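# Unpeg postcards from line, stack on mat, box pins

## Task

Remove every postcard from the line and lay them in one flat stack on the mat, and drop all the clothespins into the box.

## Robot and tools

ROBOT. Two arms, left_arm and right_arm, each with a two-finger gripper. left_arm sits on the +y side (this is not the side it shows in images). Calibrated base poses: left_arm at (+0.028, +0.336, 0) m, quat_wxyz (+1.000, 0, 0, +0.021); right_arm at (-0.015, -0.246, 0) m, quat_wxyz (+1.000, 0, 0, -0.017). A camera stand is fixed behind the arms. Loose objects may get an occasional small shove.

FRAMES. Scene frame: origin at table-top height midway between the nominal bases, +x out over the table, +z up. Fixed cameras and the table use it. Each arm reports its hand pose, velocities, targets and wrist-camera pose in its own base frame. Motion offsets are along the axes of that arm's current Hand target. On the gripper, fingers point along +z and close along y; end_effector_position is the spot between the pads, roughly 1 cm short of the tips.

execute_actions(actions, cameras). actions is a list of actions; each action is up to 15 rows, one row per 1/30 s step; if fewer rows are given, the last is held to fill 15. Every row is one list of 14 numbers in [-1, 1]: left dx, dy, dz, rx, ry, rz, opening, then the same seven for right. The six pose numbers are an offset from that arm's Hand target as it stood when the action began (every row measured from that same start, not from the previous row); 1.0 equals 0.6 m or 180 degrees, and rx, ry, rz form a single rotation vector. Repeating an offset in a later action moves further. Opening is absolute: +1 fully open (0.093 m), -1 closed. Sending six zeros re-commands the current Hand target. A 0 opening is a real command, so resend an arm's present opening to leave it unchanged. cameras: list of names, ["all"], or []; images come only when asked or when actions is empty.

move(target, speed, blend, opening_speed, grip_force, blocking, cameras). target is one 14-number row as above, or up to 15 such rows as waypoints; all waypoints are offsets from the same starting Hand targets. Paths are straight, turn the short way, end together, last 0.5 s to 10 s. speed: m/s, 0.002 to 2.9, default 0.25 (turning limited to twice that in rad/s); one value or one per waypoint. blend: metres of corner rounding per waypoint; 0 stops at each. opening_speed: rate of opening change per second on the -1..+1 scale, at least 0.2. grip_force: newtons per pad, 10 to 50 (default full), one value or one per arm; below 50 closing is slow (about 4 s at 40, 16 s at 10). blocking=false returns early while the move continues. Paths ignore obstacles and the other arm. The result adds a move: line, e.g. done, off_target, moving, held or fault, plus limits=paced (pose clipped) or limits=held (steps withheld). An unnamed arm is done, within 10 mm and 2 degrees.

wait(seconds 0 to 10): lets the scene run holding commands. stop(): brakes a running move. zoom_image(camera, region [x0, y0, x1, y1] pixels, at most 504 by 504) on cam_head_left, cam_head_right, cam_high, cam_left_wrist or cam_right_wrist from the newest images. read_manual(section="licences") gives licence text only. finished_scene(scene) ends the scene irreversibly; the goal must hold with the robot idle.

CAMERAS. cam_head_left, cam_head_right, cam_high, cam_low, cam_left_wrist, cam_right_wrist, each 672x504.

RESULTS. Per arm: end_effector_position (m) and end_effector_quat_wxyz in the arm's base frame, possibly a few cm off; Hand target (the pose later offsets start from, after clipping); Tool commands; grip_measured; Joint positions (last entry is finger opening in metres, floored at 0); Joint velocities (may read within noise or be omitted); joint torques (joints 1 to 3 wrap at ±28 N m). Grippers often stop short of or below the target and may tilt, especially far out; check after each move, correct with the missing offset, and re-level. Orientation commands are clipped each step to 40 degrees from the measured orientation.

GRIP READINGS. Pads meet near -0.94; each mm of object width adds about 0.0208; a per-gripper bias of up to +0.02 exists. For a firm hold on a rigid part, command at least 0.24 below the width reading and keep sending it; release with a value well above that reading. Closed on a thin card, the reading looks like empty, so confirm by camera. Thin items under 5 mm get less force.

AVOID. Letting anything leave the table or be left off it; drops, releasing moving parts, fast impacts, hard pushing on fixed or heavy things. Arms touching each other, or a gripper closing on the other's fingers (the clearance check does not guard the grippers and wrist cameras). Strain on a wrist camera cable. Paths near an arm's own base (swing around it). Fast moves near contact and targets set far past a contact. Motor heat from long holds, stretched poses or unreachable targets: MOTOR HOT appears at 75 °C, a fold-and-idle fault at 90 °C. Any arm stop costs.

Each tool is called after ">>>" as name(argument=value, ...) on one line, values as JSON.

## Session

>>> execute_actions(actions=[])

Scene clock: 0.00 s.
left_arm: end_effector_position=(+0.3189, -0.0383, +0.1656) grip_measured=+1.000 end_effector_quat_wxyz=(+0.546, +0.106, +0.774, -0.303) | right_arm: end_effector_position=(+0.2401, +0.1584, +0.2630) grip_measured=+1.000 end_effector_quat_wxyz=(+0.514, -0.186, +0.787, +0.286)
Joint positions: left_arm=[0.311 1.131 0.383 0.376 0.921 -0.069 0.093] | right_arm=[0.393 0.689 0.679 -0.322 -0.33 0.165 0.093]
Joint velocities: within noise
Joint torques (N m): no reading
Heat: left arm: 40 °C; right arm: 39 °C.
Hand target: left_arm +0.3196, -0.0379, +0.1674; +0.547, +0.106, +0.774, -0.302 | right_arm +0.2402, +0.1585, +0.2674; +0.517, -0.186, +0.785, +0.287
Tool commands: left_gripper/opening=+1.0 right_gripper/opening=+1.0

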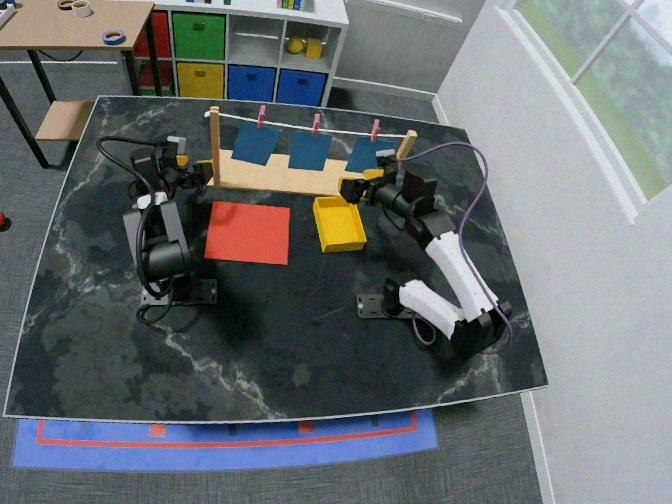

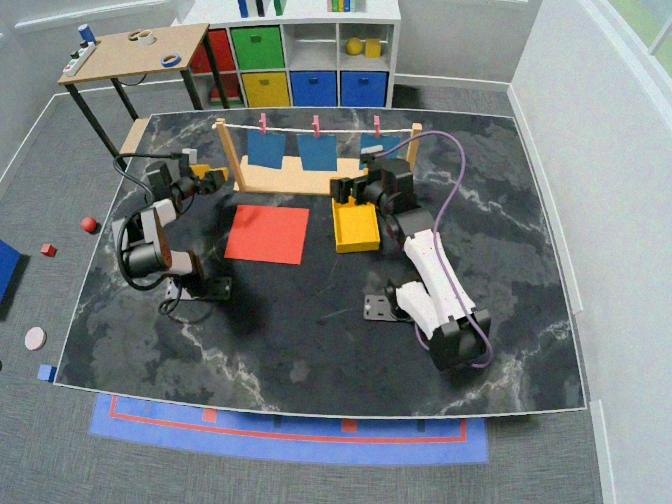

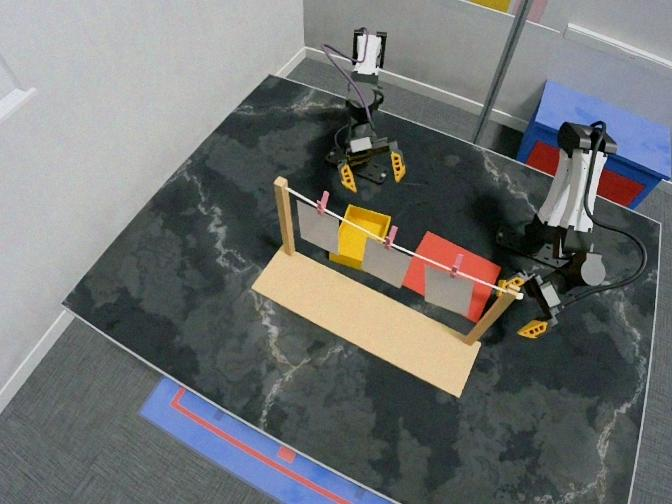

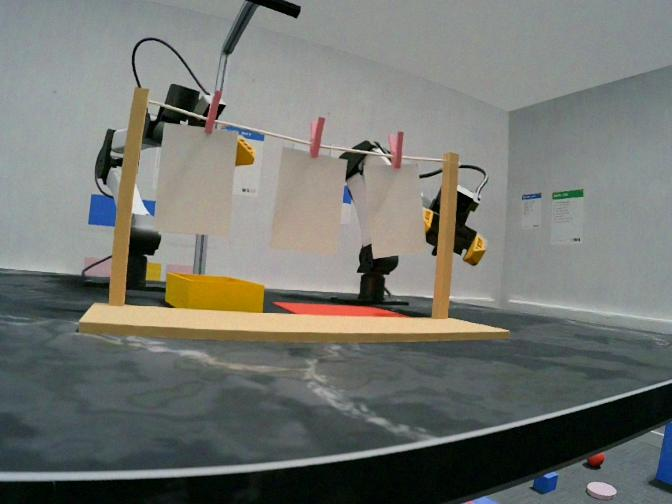

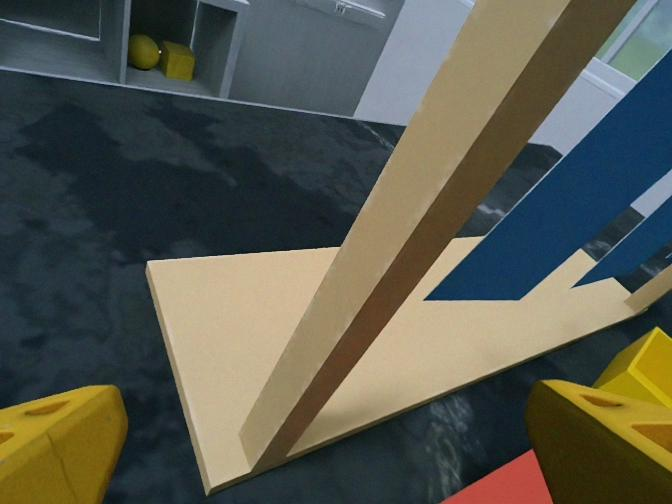

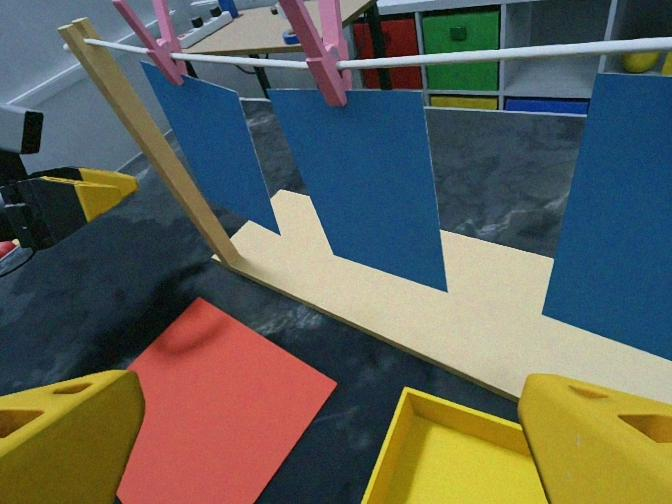

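>>> execute_actions(actions=[])

Scene clock: 4.17 s.
left_arm: end_effector_position=(+0.3189, -0.0383, +0.1656) grip_measured=+1.000 end_effector_quat_wxyz=(+0.546, +0.106, +0.774, -0.303) | right_arm: end_effector_position=(+0.2401, +0.1584, +0.2630) grip_measured=+1.000 end_effector_quat_wxyz=(+0.514, -0.186, +0.787, +0.286)
Joint positions: left_arm=[0.311 1.131 0.383 0.376 0.921 -0.069 0.093] | right_arm=[0.393 0.689 0.679 -0.322 -0.33 0.165 0.093]
Joint velocities: within noise
Joint torques (N m): left_arm=[0.49 -2.91 6.38 1.77 0.29 0] | right_arm=[-0.06 -0.21 7.32 2.56 -0.06 0.15]
Heat: left arm: 40 °C; right arm: 39 °C.
Hand target: left_arm +0.3196, -0.0379, +0.1674; +0.547, +0.106, +0.774, -0.302 | right_arm +0.2402, +0.1585, +0.2674; +0.517, -0.186, +0.785, +0.287
Tool commands: left_gripper/opening=+1.0 right_gripper/opening=+1.0

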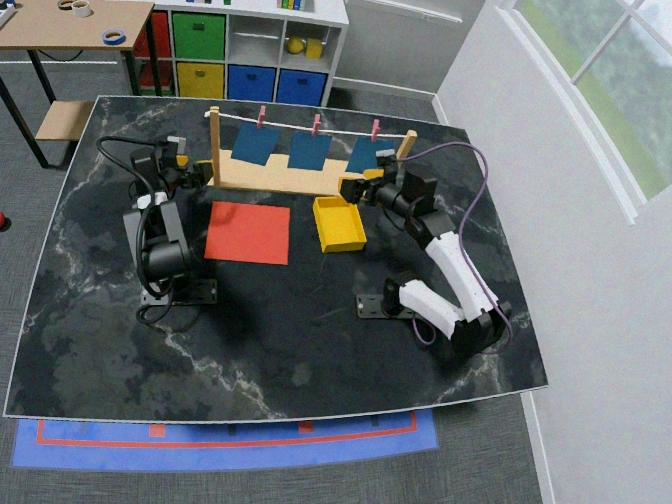

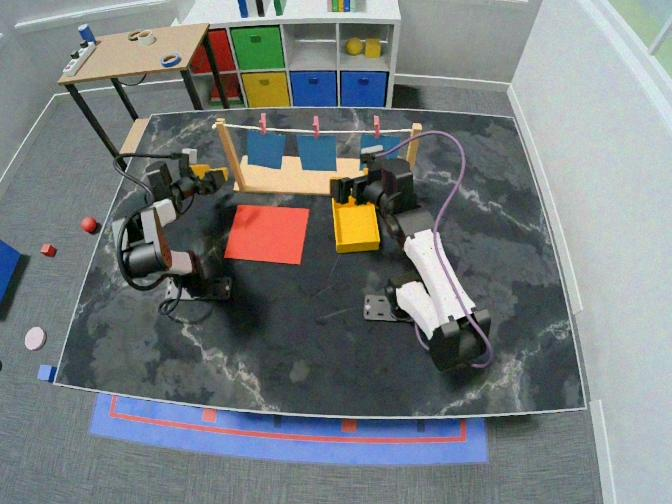

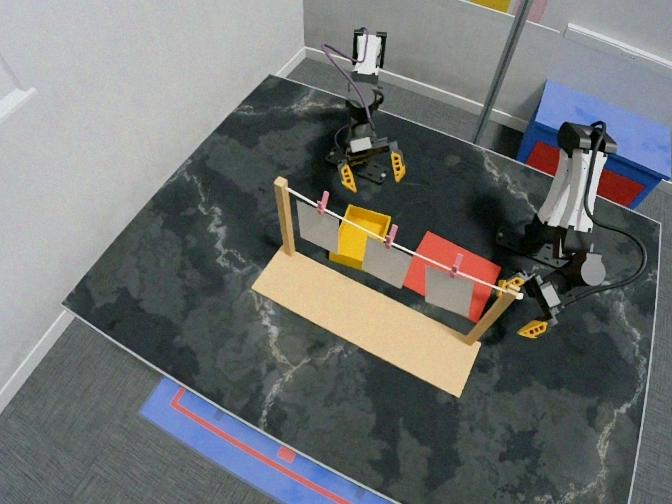

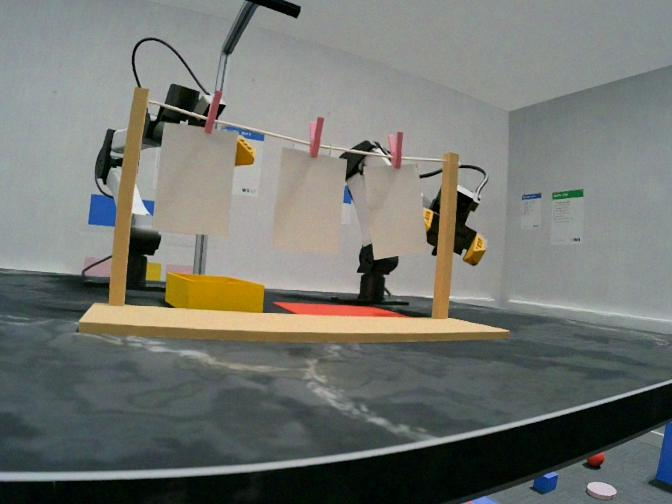

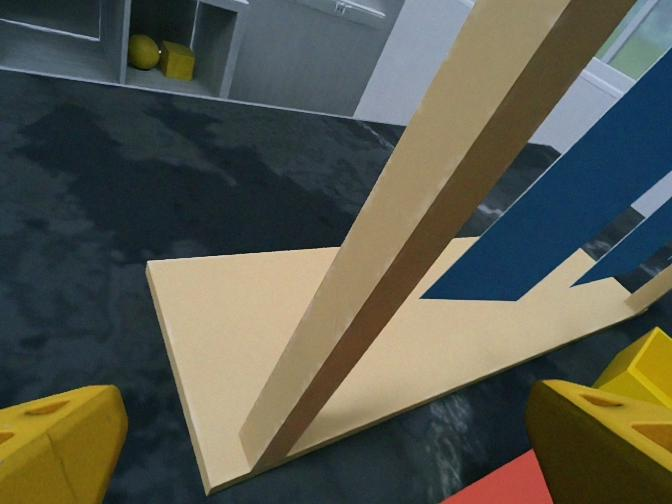

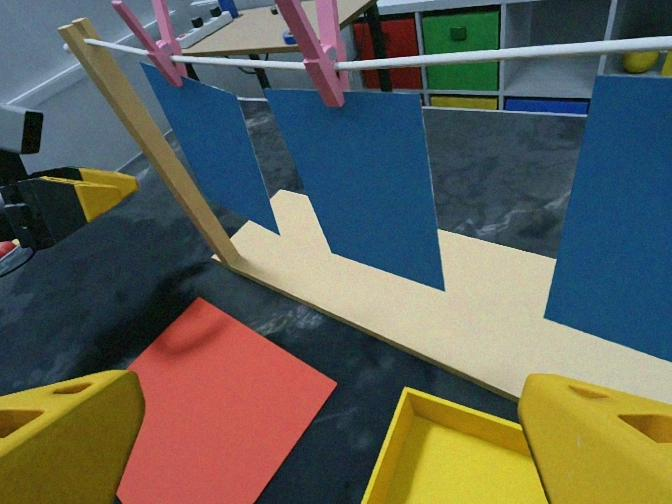

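>>> move(target=[[0,0,-0.18,0,0,0,1,0,0,0,0,0,0,1],[-0.0175,-0.131,0.032,0.102,-0.053,0.1265,-0.1,0,0,0,0,0,0,1]], cameras=["cam_left_wrist","cam_head_left"])

Scene clock: 18.00 s.
left_arm: end_effector_position=(+0.2993, -0.1093, +0.2058) grip_measured=-0.097 end_effector_quat_wxyz=(+0.634, +0.321, +0.628, -0.316) | right_arm: end_effector_position=(+0.2401, +0.1584, +0.2630) grip_measured=+1.000 end_effector_quat_wxyz=(+0.514, -0.186, +0.787, +0.286)
Joint positions: left_arm=[0.131 1.222 0.309 0.922 1.066 0.002 0.041] | right_arm=[0.393 0.689 0.679 -0.322 -0.33 0.165 0.093]
Joint torques (N m): left_arm=[-0.01 -1.83 4.38 1.91 -0.15 -0.05] | right_arm=[-0.06 -0.24 7.32 2.56 -0.07 0.16]
Heat: left arm: 40 °C; right arm: 41 °C.
Hand target: left_arm +0.2996, -0.1099, +0.2004; +0.633, +0.316, +0.632, -0.316 | right_arm +0.2402, +0.1585, +0.2674; +0.517, -0.186, +0.785, +0.287
Off the commanded pose: left_arm 0.005 m, 1 deg | right_arm 0.004 m, 1 deg.
move: done
Images, in order (width x height): cam_head_left 672x504, cam_left_wrist 672x504.

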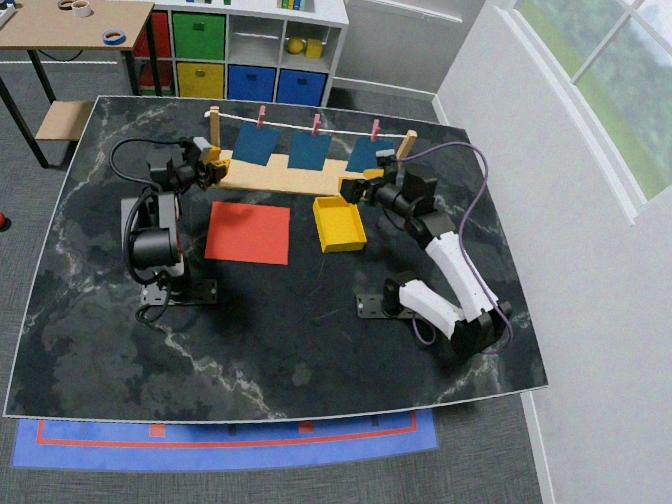

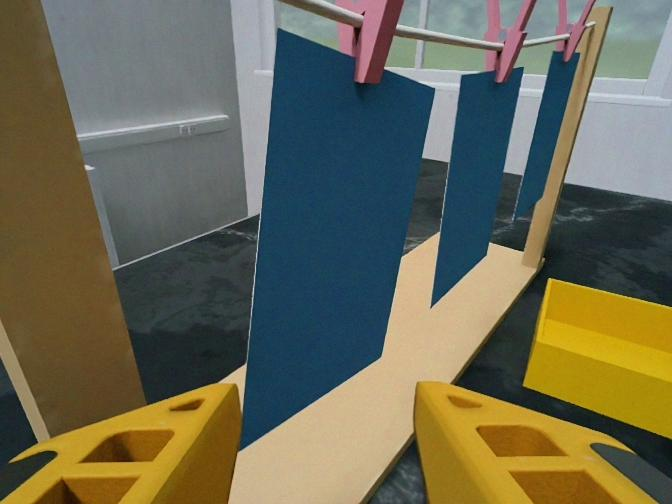

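>>> move(target=[[0,0.03,0.1,0,0,0,0.2,0,0,0,0,0,0,1],[0.005,0.03,0.2,0,0,0,0.2,0,0,0,0,0,0,1]], speed=0.15, cameras=["cam_left_wrist","cam_low"])

Scene clock: 20.80 s.
left_arm: end_effector_position=(+0.3762, -0.1955, +0.1917) grip_measured=+0.197 end_effector_quat_wxyz=(+0.621, +0.322, +0.636, -0.326) | right_arm: end_effector_position=(+0.2401, +0.1584, +0.2630) grip_measured=+1.000 end_effector_quat_wxyz=(+0.514, -0.186, +0.787, +0.286)
Joint positions: left_arm=[-0.206 1.627 0.588 1.016 0.747 0.001 0.055] | right_arm=[0.393 0.689 0.679 -0.322 -0.33 0.165 0.093]
Joint torques (N m): left_arm=[0.35 -4.89 7.23 2.16 -0.29 -0.04] | right_arm=[-0.02 -0.2 7.31 2.56 -0.07 0.15]
Heat: left arm: 40 °C; right arm: 41 °C.
Hand target: left_arm +0.3863, -0.1948, +0.1975; +0.633, +0.316, +0.632, -0.316 | right_arm +0.2402, +0.1585, +0.2674; +0.517, -0.186, +0.785, +0.287
Off the commanded pose: left_arm 0.012 m, 2 deg | right_arm 0.004 m, 1 deg.
move: off_target (left_arm)
Images, in order (width x height): cam_low 672x504, cam_left_wrist 672x504.

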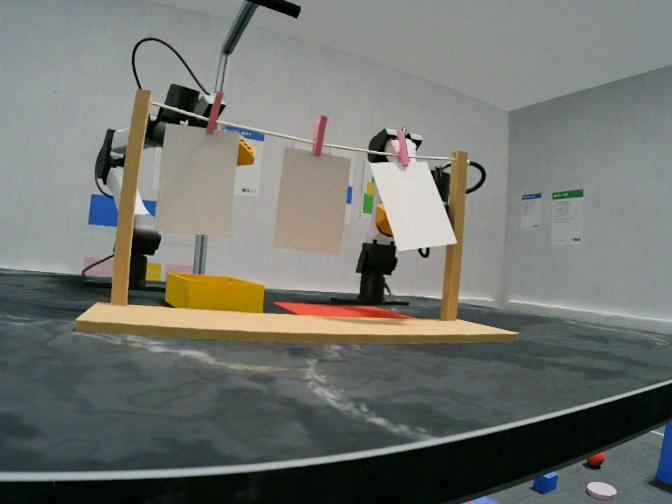

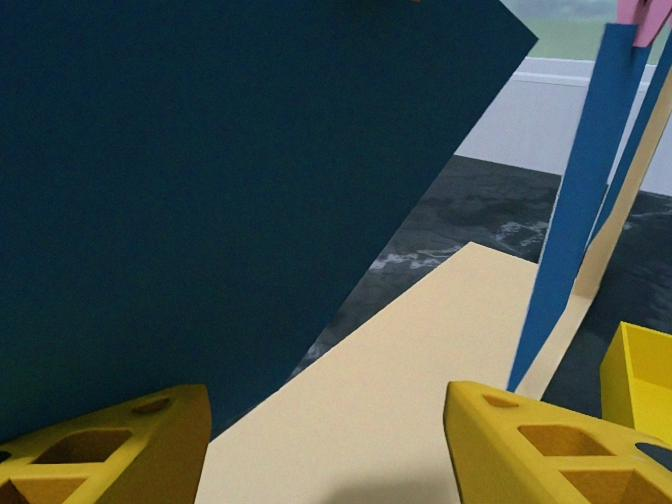

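>>> move(target=[[0,0,-0.13,0,0,0,0.2,0,0,0,0,0,0,1],[0,0.055,-0.13,0,0,0,0.2,0,0,0,0,0,0,1]], speed=0.15, cameras=["cam_left_wrist"])

>>> move(target=[0,0,0.08,0,0,0,0.2,0,0,0,0,0,0,1], speed=0.12, cameras=["cam_left_wrist"])

Scene clock: 23.03 s.
left_arm: end_effector_position=(+0.3585, -0.1166, +0.1924) grip_measured=+0.197 end_effector_quat_wxyz=(+0.625, +0.315, +0.637, -0.322) | right_arm: end_effector_position=(+0.2401, +0.1584, +0.2630) grip_measured=+1.000 end_effector_quat_wxyz=(+0.514, -0.186, +0.787, +0.286)
Joint positions: left_arm=[0.073 1.534 0.489 1.025 1.008 0 0.055] | right_arm=[0.393 0.689 0.679 -0.322 -0.33 0.165 0.093]
Joint torques (N m): left_arm=[1.18 -3.9 6.99 1.91 0.06 -0.01] | right_arm=[-0.05 -0.2 7.32 2.56 -0.07 0.15]
Heat: left arm: 40 °C; right arm: 41 °C.
Hand target: left_arm +0.3657, -0.1126, +0.1974; +0.633, +0.316, +0.632, -0.316 | right_arm +0.2402, +0.1585, +0.2674; +0.517, -0.186, +0.785, +0.287
Off the commanded pose: left_arm 0.010 m, 1 deg | right_arm 0.004 m, 1 deg.
move: done
Images, in order (width x height): cam_left_wrist 672x504.

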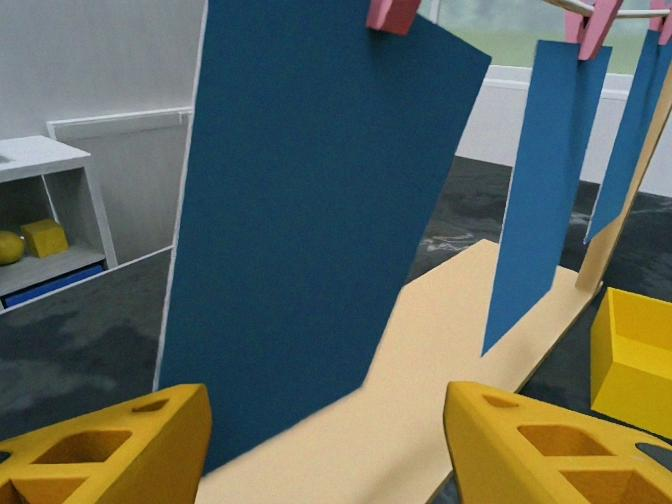

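Scene clock: 24.17 s.
left_arm: end_effector_position=(+0.3870, -0.1502, +0.1943) grip_measured=+0.197 end_effector_quat_wxyz=(+0.627, +0.317, +0.635, -0.321) | right_arm: end_effector_position=(+0.2401, +0.1584, +0.2630) grip_measured=+1.000 end_effector_quat_wxyz=(+0.514, -0.186, +0.787, +0.286)
Joint positions: left_arm=[-0.05 1.637 0.599 1.025 0.887 0 0.055] | right_arm=[0.393 0.689 0.679 -0.322 -0.33 0.165 0.093]
Joint torques (N m): left_arm=[0.02 -5.03 7.05 1.98 -0.11 -0.03] | right_arm=[-0.02 -0.24 7.31 2.56 -0.07 0.15]
Heat: left arm: 40 °C; right arm: 41 °C.
Hand target: left_arm +0.3946, -0.1510, +0.1975; +0.633, +0.316, +0.632, -0.316 | right_arm +0.2402, +0.1585, +0.2674; +0.517, -0.186, +0.785, +0.287
Off the commanded pose: left_arm 0.008 m, 1 deg | right_arm 0.004 m, 1 deg.
move: done
Images, in order (width x height): cam_left_wrist 672x504.

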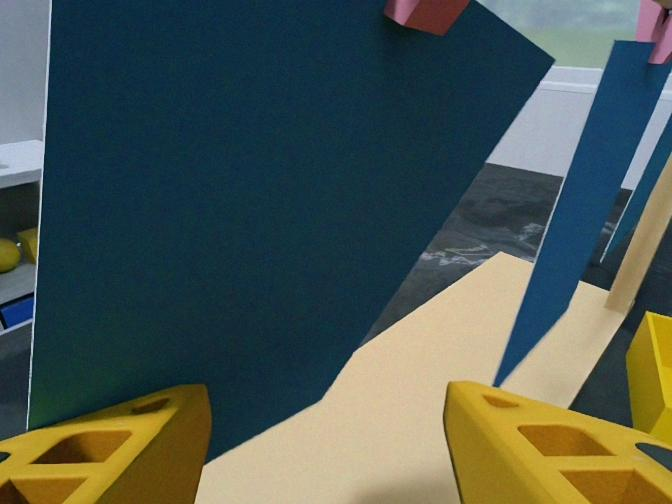

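>>> move(target=[[0,0,-0.1,0,0,0,0.6,0,0,0,0,0,0,1],[0,0.065,-0.1,0,0,0,0.6,0,0,0,0,0,0,1],[0,0.065,0.06,0,0,0,0.6,0,0,0,0,0,0,1]], speed=0.15, cameras=["cam_left_wrist","cam_low"])

Scene clock: 27.80 s.
left_arm: end_effector_position=(+0.4392, -0.1560, +0.1991) grip_measured=+0.597 end_effector_quat_wxyz=(+0.633, +0.321, +0.628, -0.319) | right_arm: end_effector_position=(+0.2401, +0.1584, +0.2630) grip_measured=+1.000 end_effector_quat_wxyz=(+0.514, -0.186, +0.787, +0.286)
Joint positions: left_arm=[-0.059 1.81 0.816 1.003 0.881 -0.001 0.074] | right_arm=[0.393 0.689 0.679 -0.322 -0.33 0.165 0.093]
Joint torques (N m): left_arm=[-0.03 -6.68 7.31 1.75 -0.13 -0.04] | right_arm=[-0.03 -0.23 7.32 2.56 -0.07 0.16]
Heat: left arm: 41 °C; right arm: 42 °C.
Hand target: left_arm +0.4474, -0.1563, +0.1976; +0.633, +0.316, +0.632, -0.316 | right_arm +0.2402, +0.1585, +0.2674; +0.517, -0.186, +0.785, +0.287
Off the commanded pose: left_arm 0.008 m, 1 deg | right_arm 0.004 m, 1 deg.
move: done
Images, in order (width x height): cam_low 672x504, cam_left_wrist 672x504.

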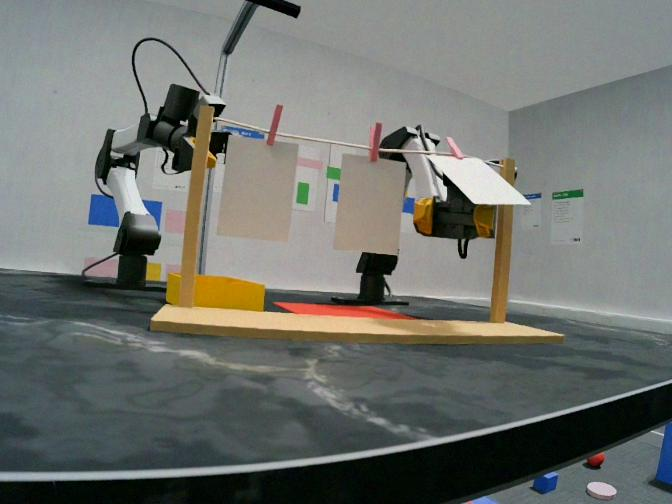

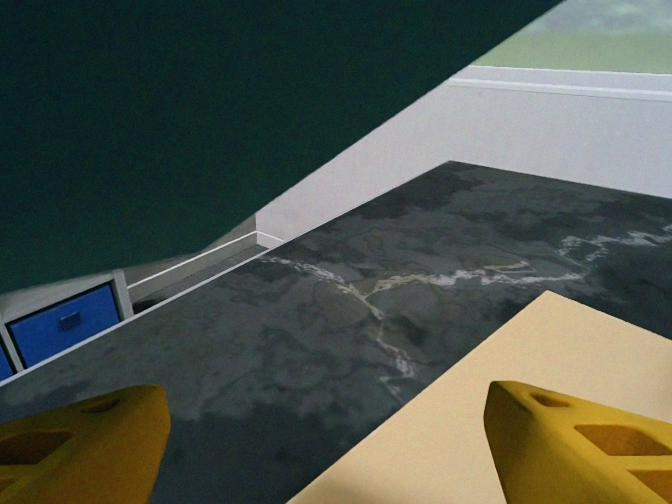

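>>> move(target=[0,0,-0.19,0,0,0,0.6,0,0,0,0,0,0,1], speed=0.1, cameras=["cam_left_wrist","cam_head_left","cam_high"])

Scene clock: 29.83 s.
left_arm: end_effector_position=(+0.3823, -0.0691, +0.1892) grip_measured=+0.597 end_effector_quat_wxyz=(+0.621, +0.312, +0.640, -0.328) | right_arm: end_effector_position=(+0.2401, +0.1584, +0.2630) grip_measured=+1.000 end_effector_quat_wxyz=(+0.514, -0.186, +0.787, +0.286)
Joint positions: left_arm=[0.232 1.657 0.607 1.016 1.17 -0.001 0.074] | right_arm=[0.393 0.689 0.679 -0.322 -0.33 0.165 0.093]
Joint torques (N m): left_arm=[1.52 -9.18 4.03 1.89 0.06 -0.02] | right_arm=[-0.05 -0.25 7.32 2.56 -0.07 0.15]
Heat: left arm: 41 °C; right arm: 42 °C.
Hand target: left_arm +0.3789, -0.0652, +0.1975; +0.633, +0.316, +0.632, -0.316 | right_arm +0.2402, +0.1585, +0.2674; +0.517, -0.186, +0.785, +0.287
Off the commanded pose: left_arm 0.010 m, 2 deg | right_arm 0.004 m, 1 deg.
move: done
Images, in order (width x height): cam_head_left 672x504, cam_high 672x504, cam_left_wrist 672x504.

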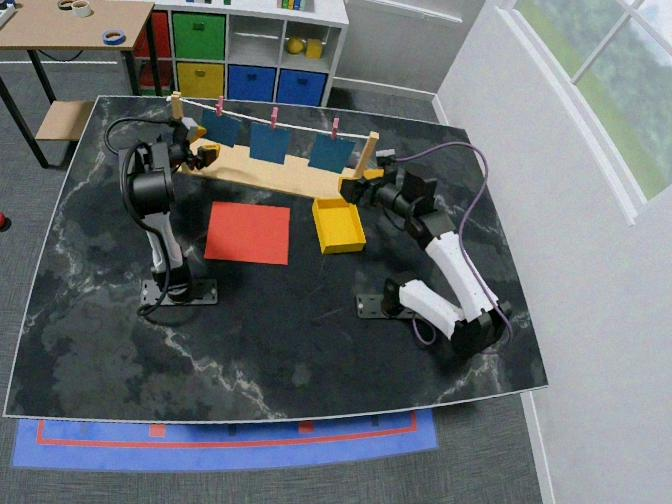

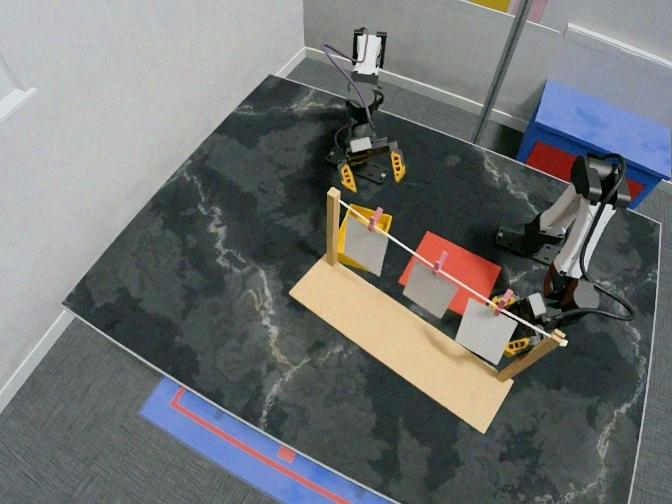

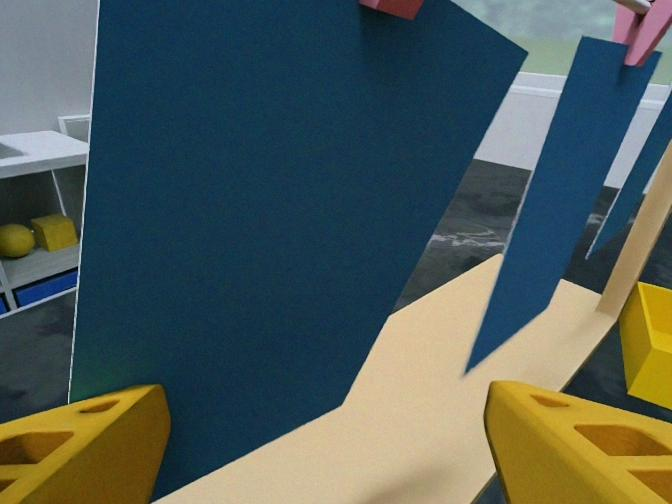

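>>> move(target=[0,0,-0.1,0,0,0,0.6,0.051,-0.183,0.042,0.222,0.014,0.004,1], cameras=["cam_right_wrist"])

Scene clock: 34.03 s.
left_arm: end_effector_position=(+0.3483, -0.0164, +0.1918) grip_measured=+0.597 end_effector_quat_wxyz=(+0.627, +0.306, +0.640, -0.322) | right_arm: end_effector_position=(+0.3104, +0.0895, +0.2087) grip_measured=+1.000 end_effector_quat_wxyz=(+0.532, -0.002, +0.847, +0.001)
Joint positions: left_arm=[0.445 1.589 0.54 1.02 1.366 -0.001 0.074] | right_arm=[0.511 0.943 0.664 -0.224 0.453 0.236 0.093]
Joint torques (N m): left_arm=[0.88 -8.17 3.89 1.73 0.23 -0.01] | right_arm=[0.66 -1.43 5.53 2.57 0.18 0.25]
Heat: left arm: 42 °C; right arm: 43 °C.
Hand target: left_arm +0.3428, -0.0174, +0.1974; +0.633, +0.316, +0.632, -0.316 | right_arm +0.3104, +0.0906, +0.2035; +0.531, +0.001, +0.847, +0.001
Off the commanded pose: left_arm 0.008 m, 2 deg | right_arm 0.005 m, 0 deg.
move: done
Images, in order (width x height): cam_right_wrist 672x504.

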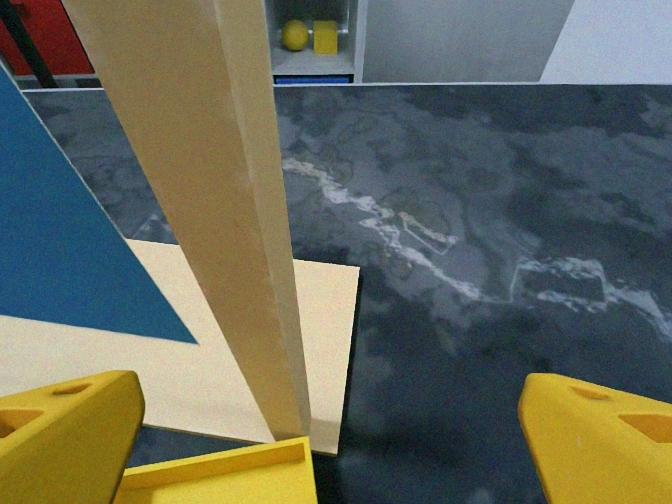

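>>> move(target=[[0,0,-0.1,0,0,0,0.6,0,0.045,0.17,0,0,0,1],[0,0,-0.1,0,0,0,0.6,0,0.045,0.17,0,0,0,-0.3]], speed=0.15, cameras=["cam_right_wrist"])

Scene clock: 36.53 s.
left_arm: end_effector_position=(+0.3122, +0.0321, +0.1941) grip_measured=+0.597 end_effector_quat_wxyz=(+0.636, +0.293, +0.644, -0.308) | right_arm: end_effector_position=(+0.3900, +0.1096, +0.1431) grip_measured=-0.298 end_effector_quat_wxyz=(+0.513, +0.001, +0.858, -0.016)
Joint positions: left_arm=[0.669 1.539 0.496 1.02 1.546 -0.001 0.074] | right_arm=[0.442 1.414 0.708 0.162 0.415 0.209 0.031]
Joint torques (N m): left_arm=[0.85 -7.31 3.9 1.48 0.24 0.09] | right_arm=[-0.35 -4.64 9.16 2.66 -0.09 0.11]
Heat: left arm: 43 °C; right arm: 42 °C.
Hand target: left_arm +0.3067, +0.0306, +0.1973; +0.633, +0.316, +0.632, -0.316 | right_arm +0.4023, +0.1177, +0.1592; +0.531, +0.001, +0.847, +0.001
Off the commanded pose: left_arm 0.007 m, 3 deg | right_arm 0.022 m, 3 deg.
joint sent to its limit (left arm) — joint 5 (wrist yaw), upper limit. The joint targets still meet the commanded pose.
move: off_target (left_arm, right_arm); target 2's new opening was sent with right_arm's hand 0.022 m and 3 deg from that target
Images, in order (width x height): cam_right_wrist 672x504.

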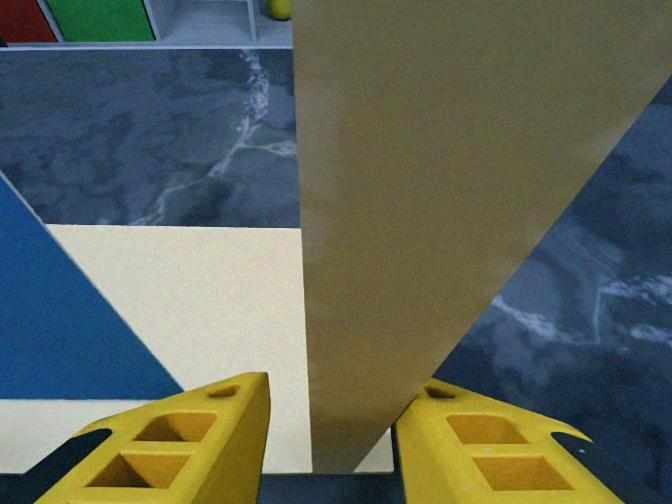

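>>> move(target=[0,0,-0.05,0,0,0,0.6,0,-0.15,0.17,0,0,0,-0.3], speed=0.08, cameras=["cam_right_wrist","cam_head_left"])

Scene clock: 39.20 s.
left_arm: end_effector_position=(+0.2939, +0.0566, +0.1954) grip_measured=+0.597 end_effector_quat_wxyz=(+0.655, +0.257, +0.659, -0.266) | right_arm: end_effector_position=(+0.4867, +0.0420, +0.1155) grip_measured=-0.298 end_effector_quat_wxyz=(+0.533, -0.011, +0.846, +0.019)
Joint positions: left_arm=[0.788 1.466 0.433 1.02 1.547 -0.001 0.074] | right_arm=[0.103 1.758 0.868 0.444 0.049 0.045 0.031]
Joint torques (N m): left_arm=[0.92 -6.3 3.81 1.43 0.23 -0.02] | right_arm=[-2.3 -6.76 7.76 2.39 0.25 0.11]
Heat: left arm: 43 °C; right arm: 43 °C.
Hand target: left_arm +0.2887, +0.0546, +0.1974; +0.633, +0.316, +0.632, -0.316 | right_arm +0.4939, +0.0276, +0.1143; +0.531, +0.001, +0.848, +0.000
Off the commanded pose: left_arm 0.006 m, 10 deg | right_arm 0.016 m, 3 deg.
joint sent to its limit (left arm) — joint 5 (wrist yaw), upper limit. The joint targets are off in orientation, not in position.
move: off_target (left_arm, right_arm)
Images, in order (width x height): cam_head_left 672x504, cam_right_wrist 672x504.

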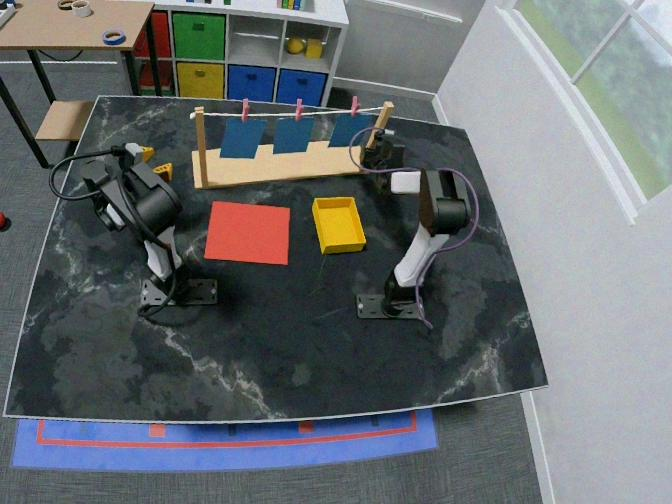

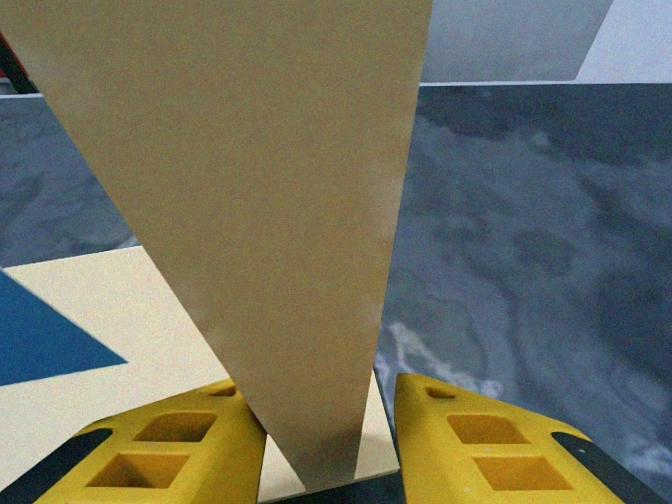

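>>> move(target=[[0,0,0,0,0,0,0.6,0,0.02,0,0,0,0,-0.6],[0,0,0,0,0,0,0.6,0.055,0.0,-0.1125,0,0,0,-0.6],[0,0,0,0,0,0,0.6,0.055,0.0,-0.1125,0,0,0,0.6]], speed=0.08, cameras=["cam_right_wrist","cam_head_left"])

Scene clock: 42.57 s.
left_arm: end_effector_position=(+0.2939, +0.0566, +0.1954) grip_measured=+0.597 end_effector_quat_wxyz=(+0.655, +0.257, +0.659, -0.266) | right_arm: end_effector_position=(+0.4246, +0.0330, +0.1131) grip_measured=+0.598 end_effector_quat_wxyz=(+0.531, -0.006, +0.847, +0.005)
Joint positions: left_arm=[0.788 1.466 0.433 1.02 1.547 -0.001 0.074] | right_arm=[0.112 1.541 0.62 0.468 0.086 0.044 0.074]
Joint torques (N m): left_arm=[0.91 -6.6 4.04 1.44 0.21 -0.04] | right_arm=[-0.88 -8.61 4.19 2.49 0.1 0.2]
Heat: left arm: 43 °C; right arm: 43 °C.
Hand target: left_arm +0.2887, +0.0546, +0.1974; +0.633, +0.316, +0.632, -0.316 | right_arm +0.4188, +0.0277, +0.1142; +0.531, +0.001, +0.847, +0.001
Off the commanded pose: left_arm 0.006 m, 10 deg | right_arm 0.008 m, 1 deg.
joint sent to its limit (left arm) — joint 5 (wrist yaw), upper limit. The joint targets are off in orientation, not in position.
move: off_target (left_arm)
Images, in order (width x height): cam_head_left 672x504, cam_right_wrist 672x504.

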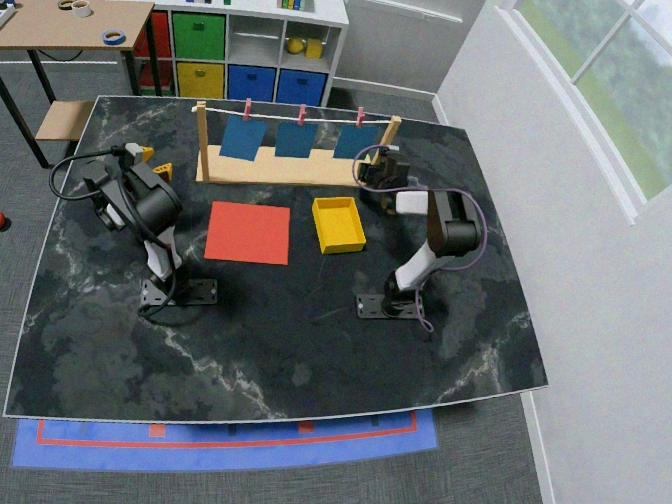

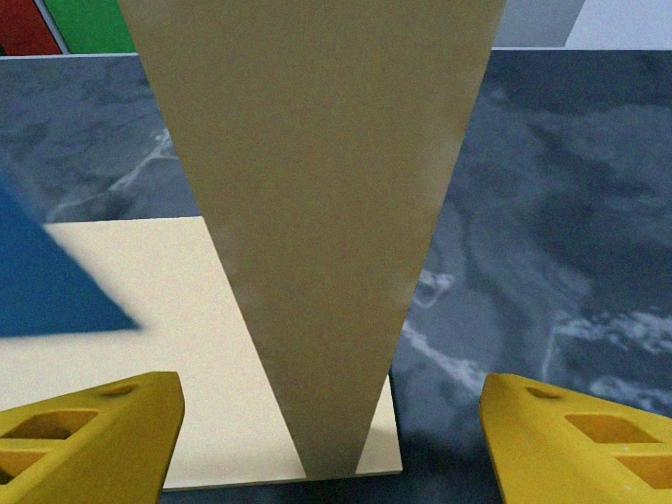

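>>> move(target=[[0,0,0,0,0,0,0.6,0,0,-0.18,0,0,0,0.3],[0,0,0,0,0,0,0.6,-0.04,0.383,-0.208,-0.289,-0.133,-0.0665,0.3]], cameras=["cam_right_wrist"])

Scene clock: 48.97 s.
left_arm: end_effector_position=(+0.2939, +0.0566, +0.1954) grip_measured=+0.597 end_effector_quat_wxyz=(+0.655, +0.257, +0.659, -0.266) | right_arm: end_effector_position=(+0.3144, +0.2506, +0.1801) grip_measured=+0.302 end_effector_quat_wxyz=(+0.625, -0.308, +0.648, +0.309)
Joint positions: left_arm=[0.788 1.466 0.433 1.02 1.547 -0.001 0.074] | right_arm=[0.513 1.499 0.407 1.061 -0.39 0.004 0.06]
Joint torques (N m): left_arm=[1.07 -6.57 3.99 1.41 0.15 -0.03] | right_arm=[0.53 -4.25 7.34 2.67 -0.1 0.13]
Heat: left arm: 44 °C; right arm: 44 °C.
Hand target: left_arm +0.2887, +0.0546, +0.1974; +0.633, +0.316, +0.632, -0.316 | right_arm +0.3171, +0.2575, +0.1906; +0.633, -0.315, +0.633, +0.315
Off the commanded pose: left_arm 0.006 m, 10 deg | right_arm 0.013 m, 2 deg.
joint sent to its limit (left arm) — joint 5 (wrist yaw), upper limit. The joint targets are off in orientation, not in position.
move: off_target (left_arm, right_arm)
Images, in order (width x height): cam_right_wrist 672x504.

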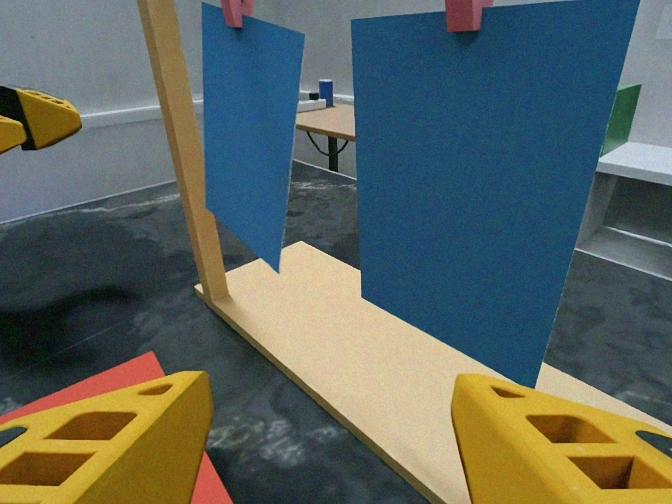

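>>> move(target=[[0,0,0,0,0,0,0.6,0.01,0.06,0.01,0,0,0,0.1],[0,0,0,0,0,0,0.6,0.01,0.06,0.15,0,0,0,0.1]], speed=0.12, cameras=["cam_right_wrist"])

Scene clock: 51.93 s.
left_arm: end_effector_position=(+0.2939, +0.0566, +0.1954) grip_measured=+0.597 end_effector_quat_wxyz=(+0.655, +0.257, +0.659, -0.266) | right_arm: end_effector_position=(+0.3387, +0.3453, +0.1813) grip_measured=+0.102 end_effector_quat_wxyz=(+0.630, -0.315, +0.635, +0.316)
Joint positions: left_arm=[0.788 1.466 0.433 1.02 1.547 -0.001 0.074] | right_arm=[0.726 1.785 0.699 1.081 -0.199 0.004 0.05]
Joint torques (N m): left_arm=[1.24 -6.53 3.74 1.46 0.24 -0.02] | right_arm=[0.54 -6.91 7.34 2.43 0.09 0.14]
Heat: left arm: 44 °C; right arm: 44 °C.
Hand target: left_arm +0.2887, +0.0546, +0.1974; +0.633, +0.316, +0.632, -0.316 | right_arm +0.3427, +0.3510, +0.1847; +0.633, -0.315, +0.633, +0.315
Off the commanded pose: left_arm 0.006 m, 10 deg | right_arm 0.008 m, 0 deg.
joint sent to its limit (left arm) — joint 5 (wrist yaw), upper limit. The joint targets are off in orientation, not in position.
move: off_target (left_arm)
Images, in order (width x height): cam_right_wrist 672x504.

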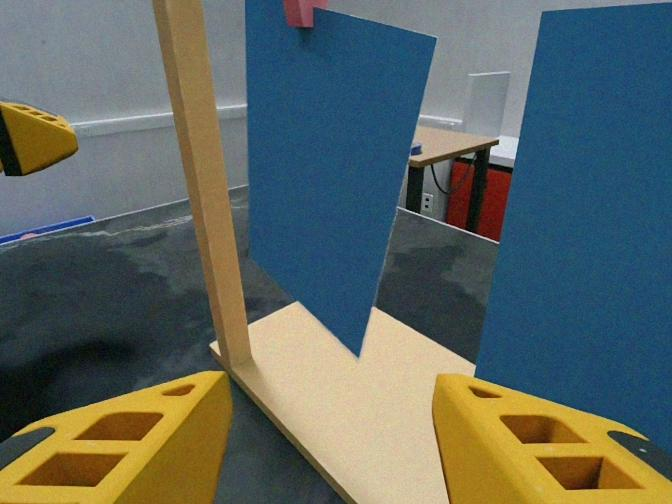

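>>> move(target=[0,0,0,0,0,0,0.6,0,0,0.115,0,0,0,0.1], speed=0.12, cameras=["cam_right_wrist"])

Scene clock: 55.90 s.
left_arm: end_effector_position=(+0.2939, +0.0566, +0.1954) grip_measured=+0.597 end_effector_quat_wxyz=(+0.655, +0.257, +0.659, -0.266) | right_arm: end_effector_position=(+0.3807, +0.3999, +0.1819) grip_measured=+0.102 end_effector_quat_wxyz=(+0.630, -0.315, +0.635, +0.316)
Joint positions: left_arm=[0.788 1.466 0.433 1.02 1.547 -0.001 0.074] | right_arm=[0.76 1.987 0.997 0.984 -0.165 0.004 0.05]
Joint torques (N m): left_arm=[0.98 -6.54 3.89 1.48 0.21 0.01] | right_arm=[0.54 -9.02 7.88 2.51 0.08 0.15]
Heat: left arm: 44 °C; right arm: 44 °C.
Hand target: left_arm +0.2887, +0.0546, +0.1974; +0.633, +0.316, +0.632, -0.316 | right_arm +0.3843, +0.4061, +0.1848; +0.633, -0.315, +0.633, +0.315
Off the commanded pose: left_arm 0.006 m, 10 deg | right_arm 0.008 m, 0 deg.
joint sent to its limit (left arm) — joint 5 (wrist yaw), upper limit. The joint targets are off in orientation, not in position.
move: off_target (left_arm)
Images, in order (width x height): cam_right_wrist 672x504.

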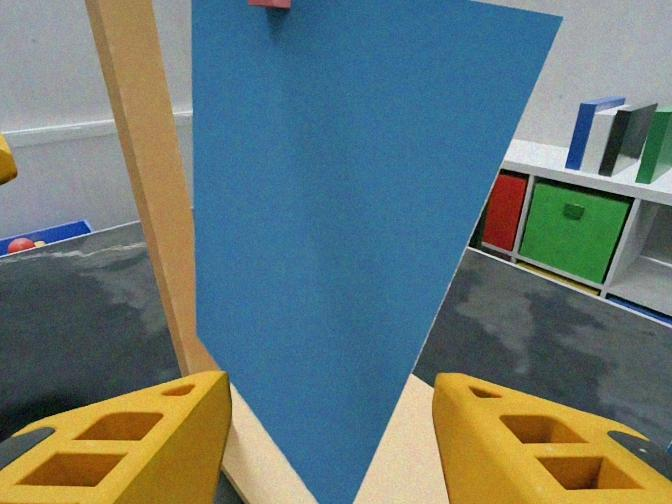

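>>> move(target=[[0,0,0,0,0,0,0.6,0,-0.012,0.022,0,0,0,0.1],[0,0,0,0,0,0,0.6,0,-0.012,0.022,0,0,0,-1]], speed=0.1, opening_speed=0.8, cameras=["cam_right_wrist","cam_low","cam_head_left"])

Scene clock: 58.87 s.
left_arm: end_effector_position=(+0.2939, +0.0566, +0.1954) grip_measured=+0.597 end_effector_quat_wxyz=(+0.655, +0.257, +0.659, -0.266) | right_arm: end_effector_position=(+0.3908, +0.4098, +0.1819) grip_measured=-0.978 end_effector_quat_wxyz=(+0.630, -0.316, +0.635, +0.316)
Joint positions: left_arm=[0.788 1.466 0.433 1.02 1.547 -0.001 0.074] | right_arm=[0.76 2.028 1.064 0.958 -0.167 0.003 0]
Joint torques (N m): left_arm=[0.98 -6.57 3.96 1.46 0.25 -0.05] | right_arm=[-0.76 -9.4 7.97 2.5 -0.05 0.14]
Heat: left arm: 44 °C; right arm: 45 °C.
Hand target: left_arm +0.2887, +0.0546, +0.1974; +0.633, +0.316, +0.632, -0.316 | right_arm +0.3980, +0.4122, +0.1847; +0.633, -0.315, +0.633, +0.315
Off the commanded pose: left_arm 0.006 m, 10 deg | right_arm 0.008 m, 0 deg.
joint sent to its limit (left arm) — joint 5 (wrist yaw), upper limit. The joint targets are off in orientation, not in position.
move: off_target (left_arm)
Images, in order (width x height): cam_head_left 672x504, cam_low 672x504, cam_right_wrist 672x504.

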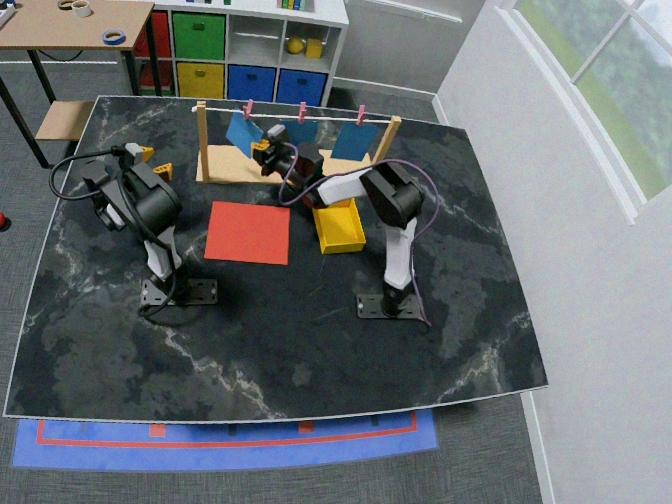

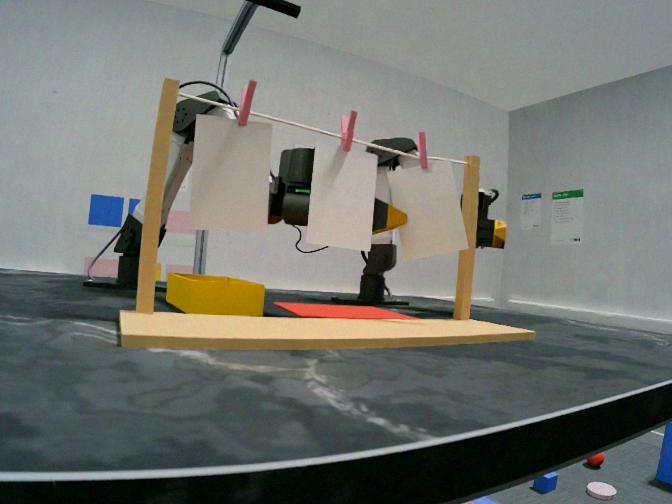

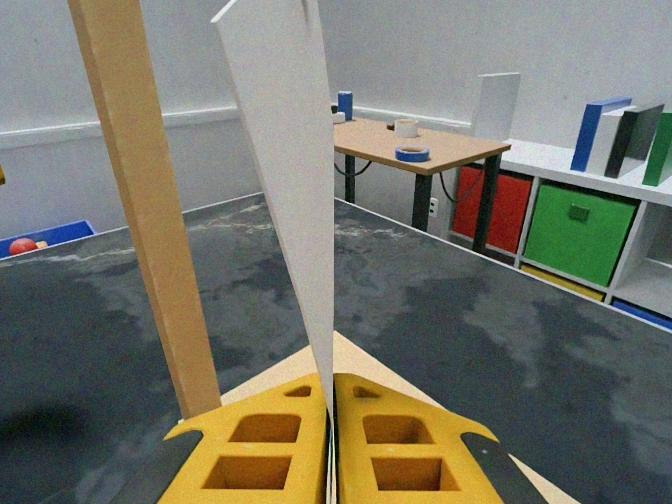

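>>> move(target=[[-0.372,0,0,0.095,0.142,0.047,0,0,0,0,0,0,0,-1],[-0.372,-0.08,0.367,0.191,0.285,0.095,0,0,0,0,0,0,0,-1]], blend=0.05, cameras=["cam_left_wrist","cam_right_wrist"])

Scene clock: 64.00 s.
left_arm: end_effector_position=(+0.3806, -0.1503, +0.4156) grip_measured=+0.003 end_effector_quat_wxyz=(+0.520, +0.485, +0.511, -0.483) | right_arm: end_effector_position=(+0.3908, +0.4098, +0.1819) grip_measured=-0.978 end_effector_quat_wxyz=(+0.630, -0.316, +0.635, +0.316)
Joint positions: left_arm=[0.048 1.689 1.481 0.636 1.555 -0.417 0.045] | right_arm=[0.76 2.028 1.064 0.958 -0.167 0.003 0]
Joint torques (N m): left_arm=[0.38 -7.54 8.51 0.96 -0.2 0.04] | right_arm=[-0.72 -9.4 7.95 2.51 -0.04 0.14]
Heat: left arm: 44 °C; right arm: 46 °C.
Hand target: left_arm +0.3825, -0.1502, +0.4207; +0.306, +0.637, +0.642, -0.296 | right_arm +0.3980, +0.4122, +0.1847; +0.633, -0.315, +0.633, +0.315
Off the commanded pose: left_arm 0.005 m, 54 deg; orientation clipped | right_arm 0.008 m, 0 deg.
joint sent to its limit (left arm) — joint 5 (wrist yaw), upper limit. The joint targets are off in orientation, not in position.
move: off_target (left_arm); limits=paced
Images, in order (width x height): cam_left_wrist 672x504, cam_right_wrist 672x504.

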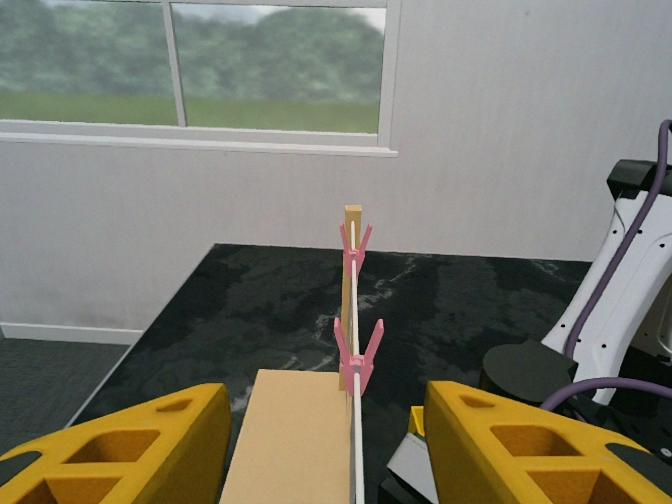

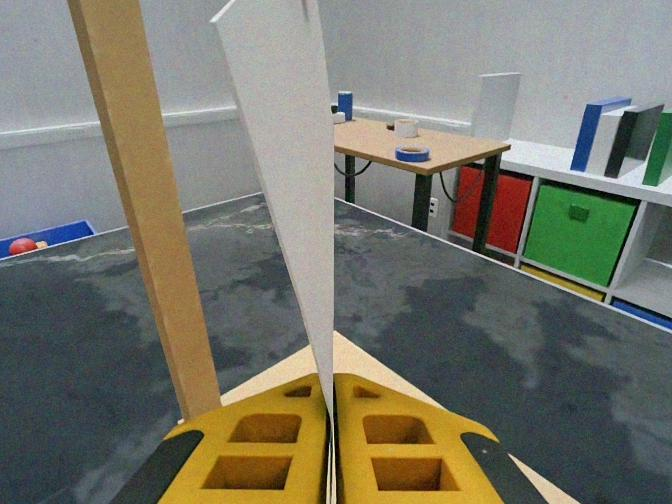

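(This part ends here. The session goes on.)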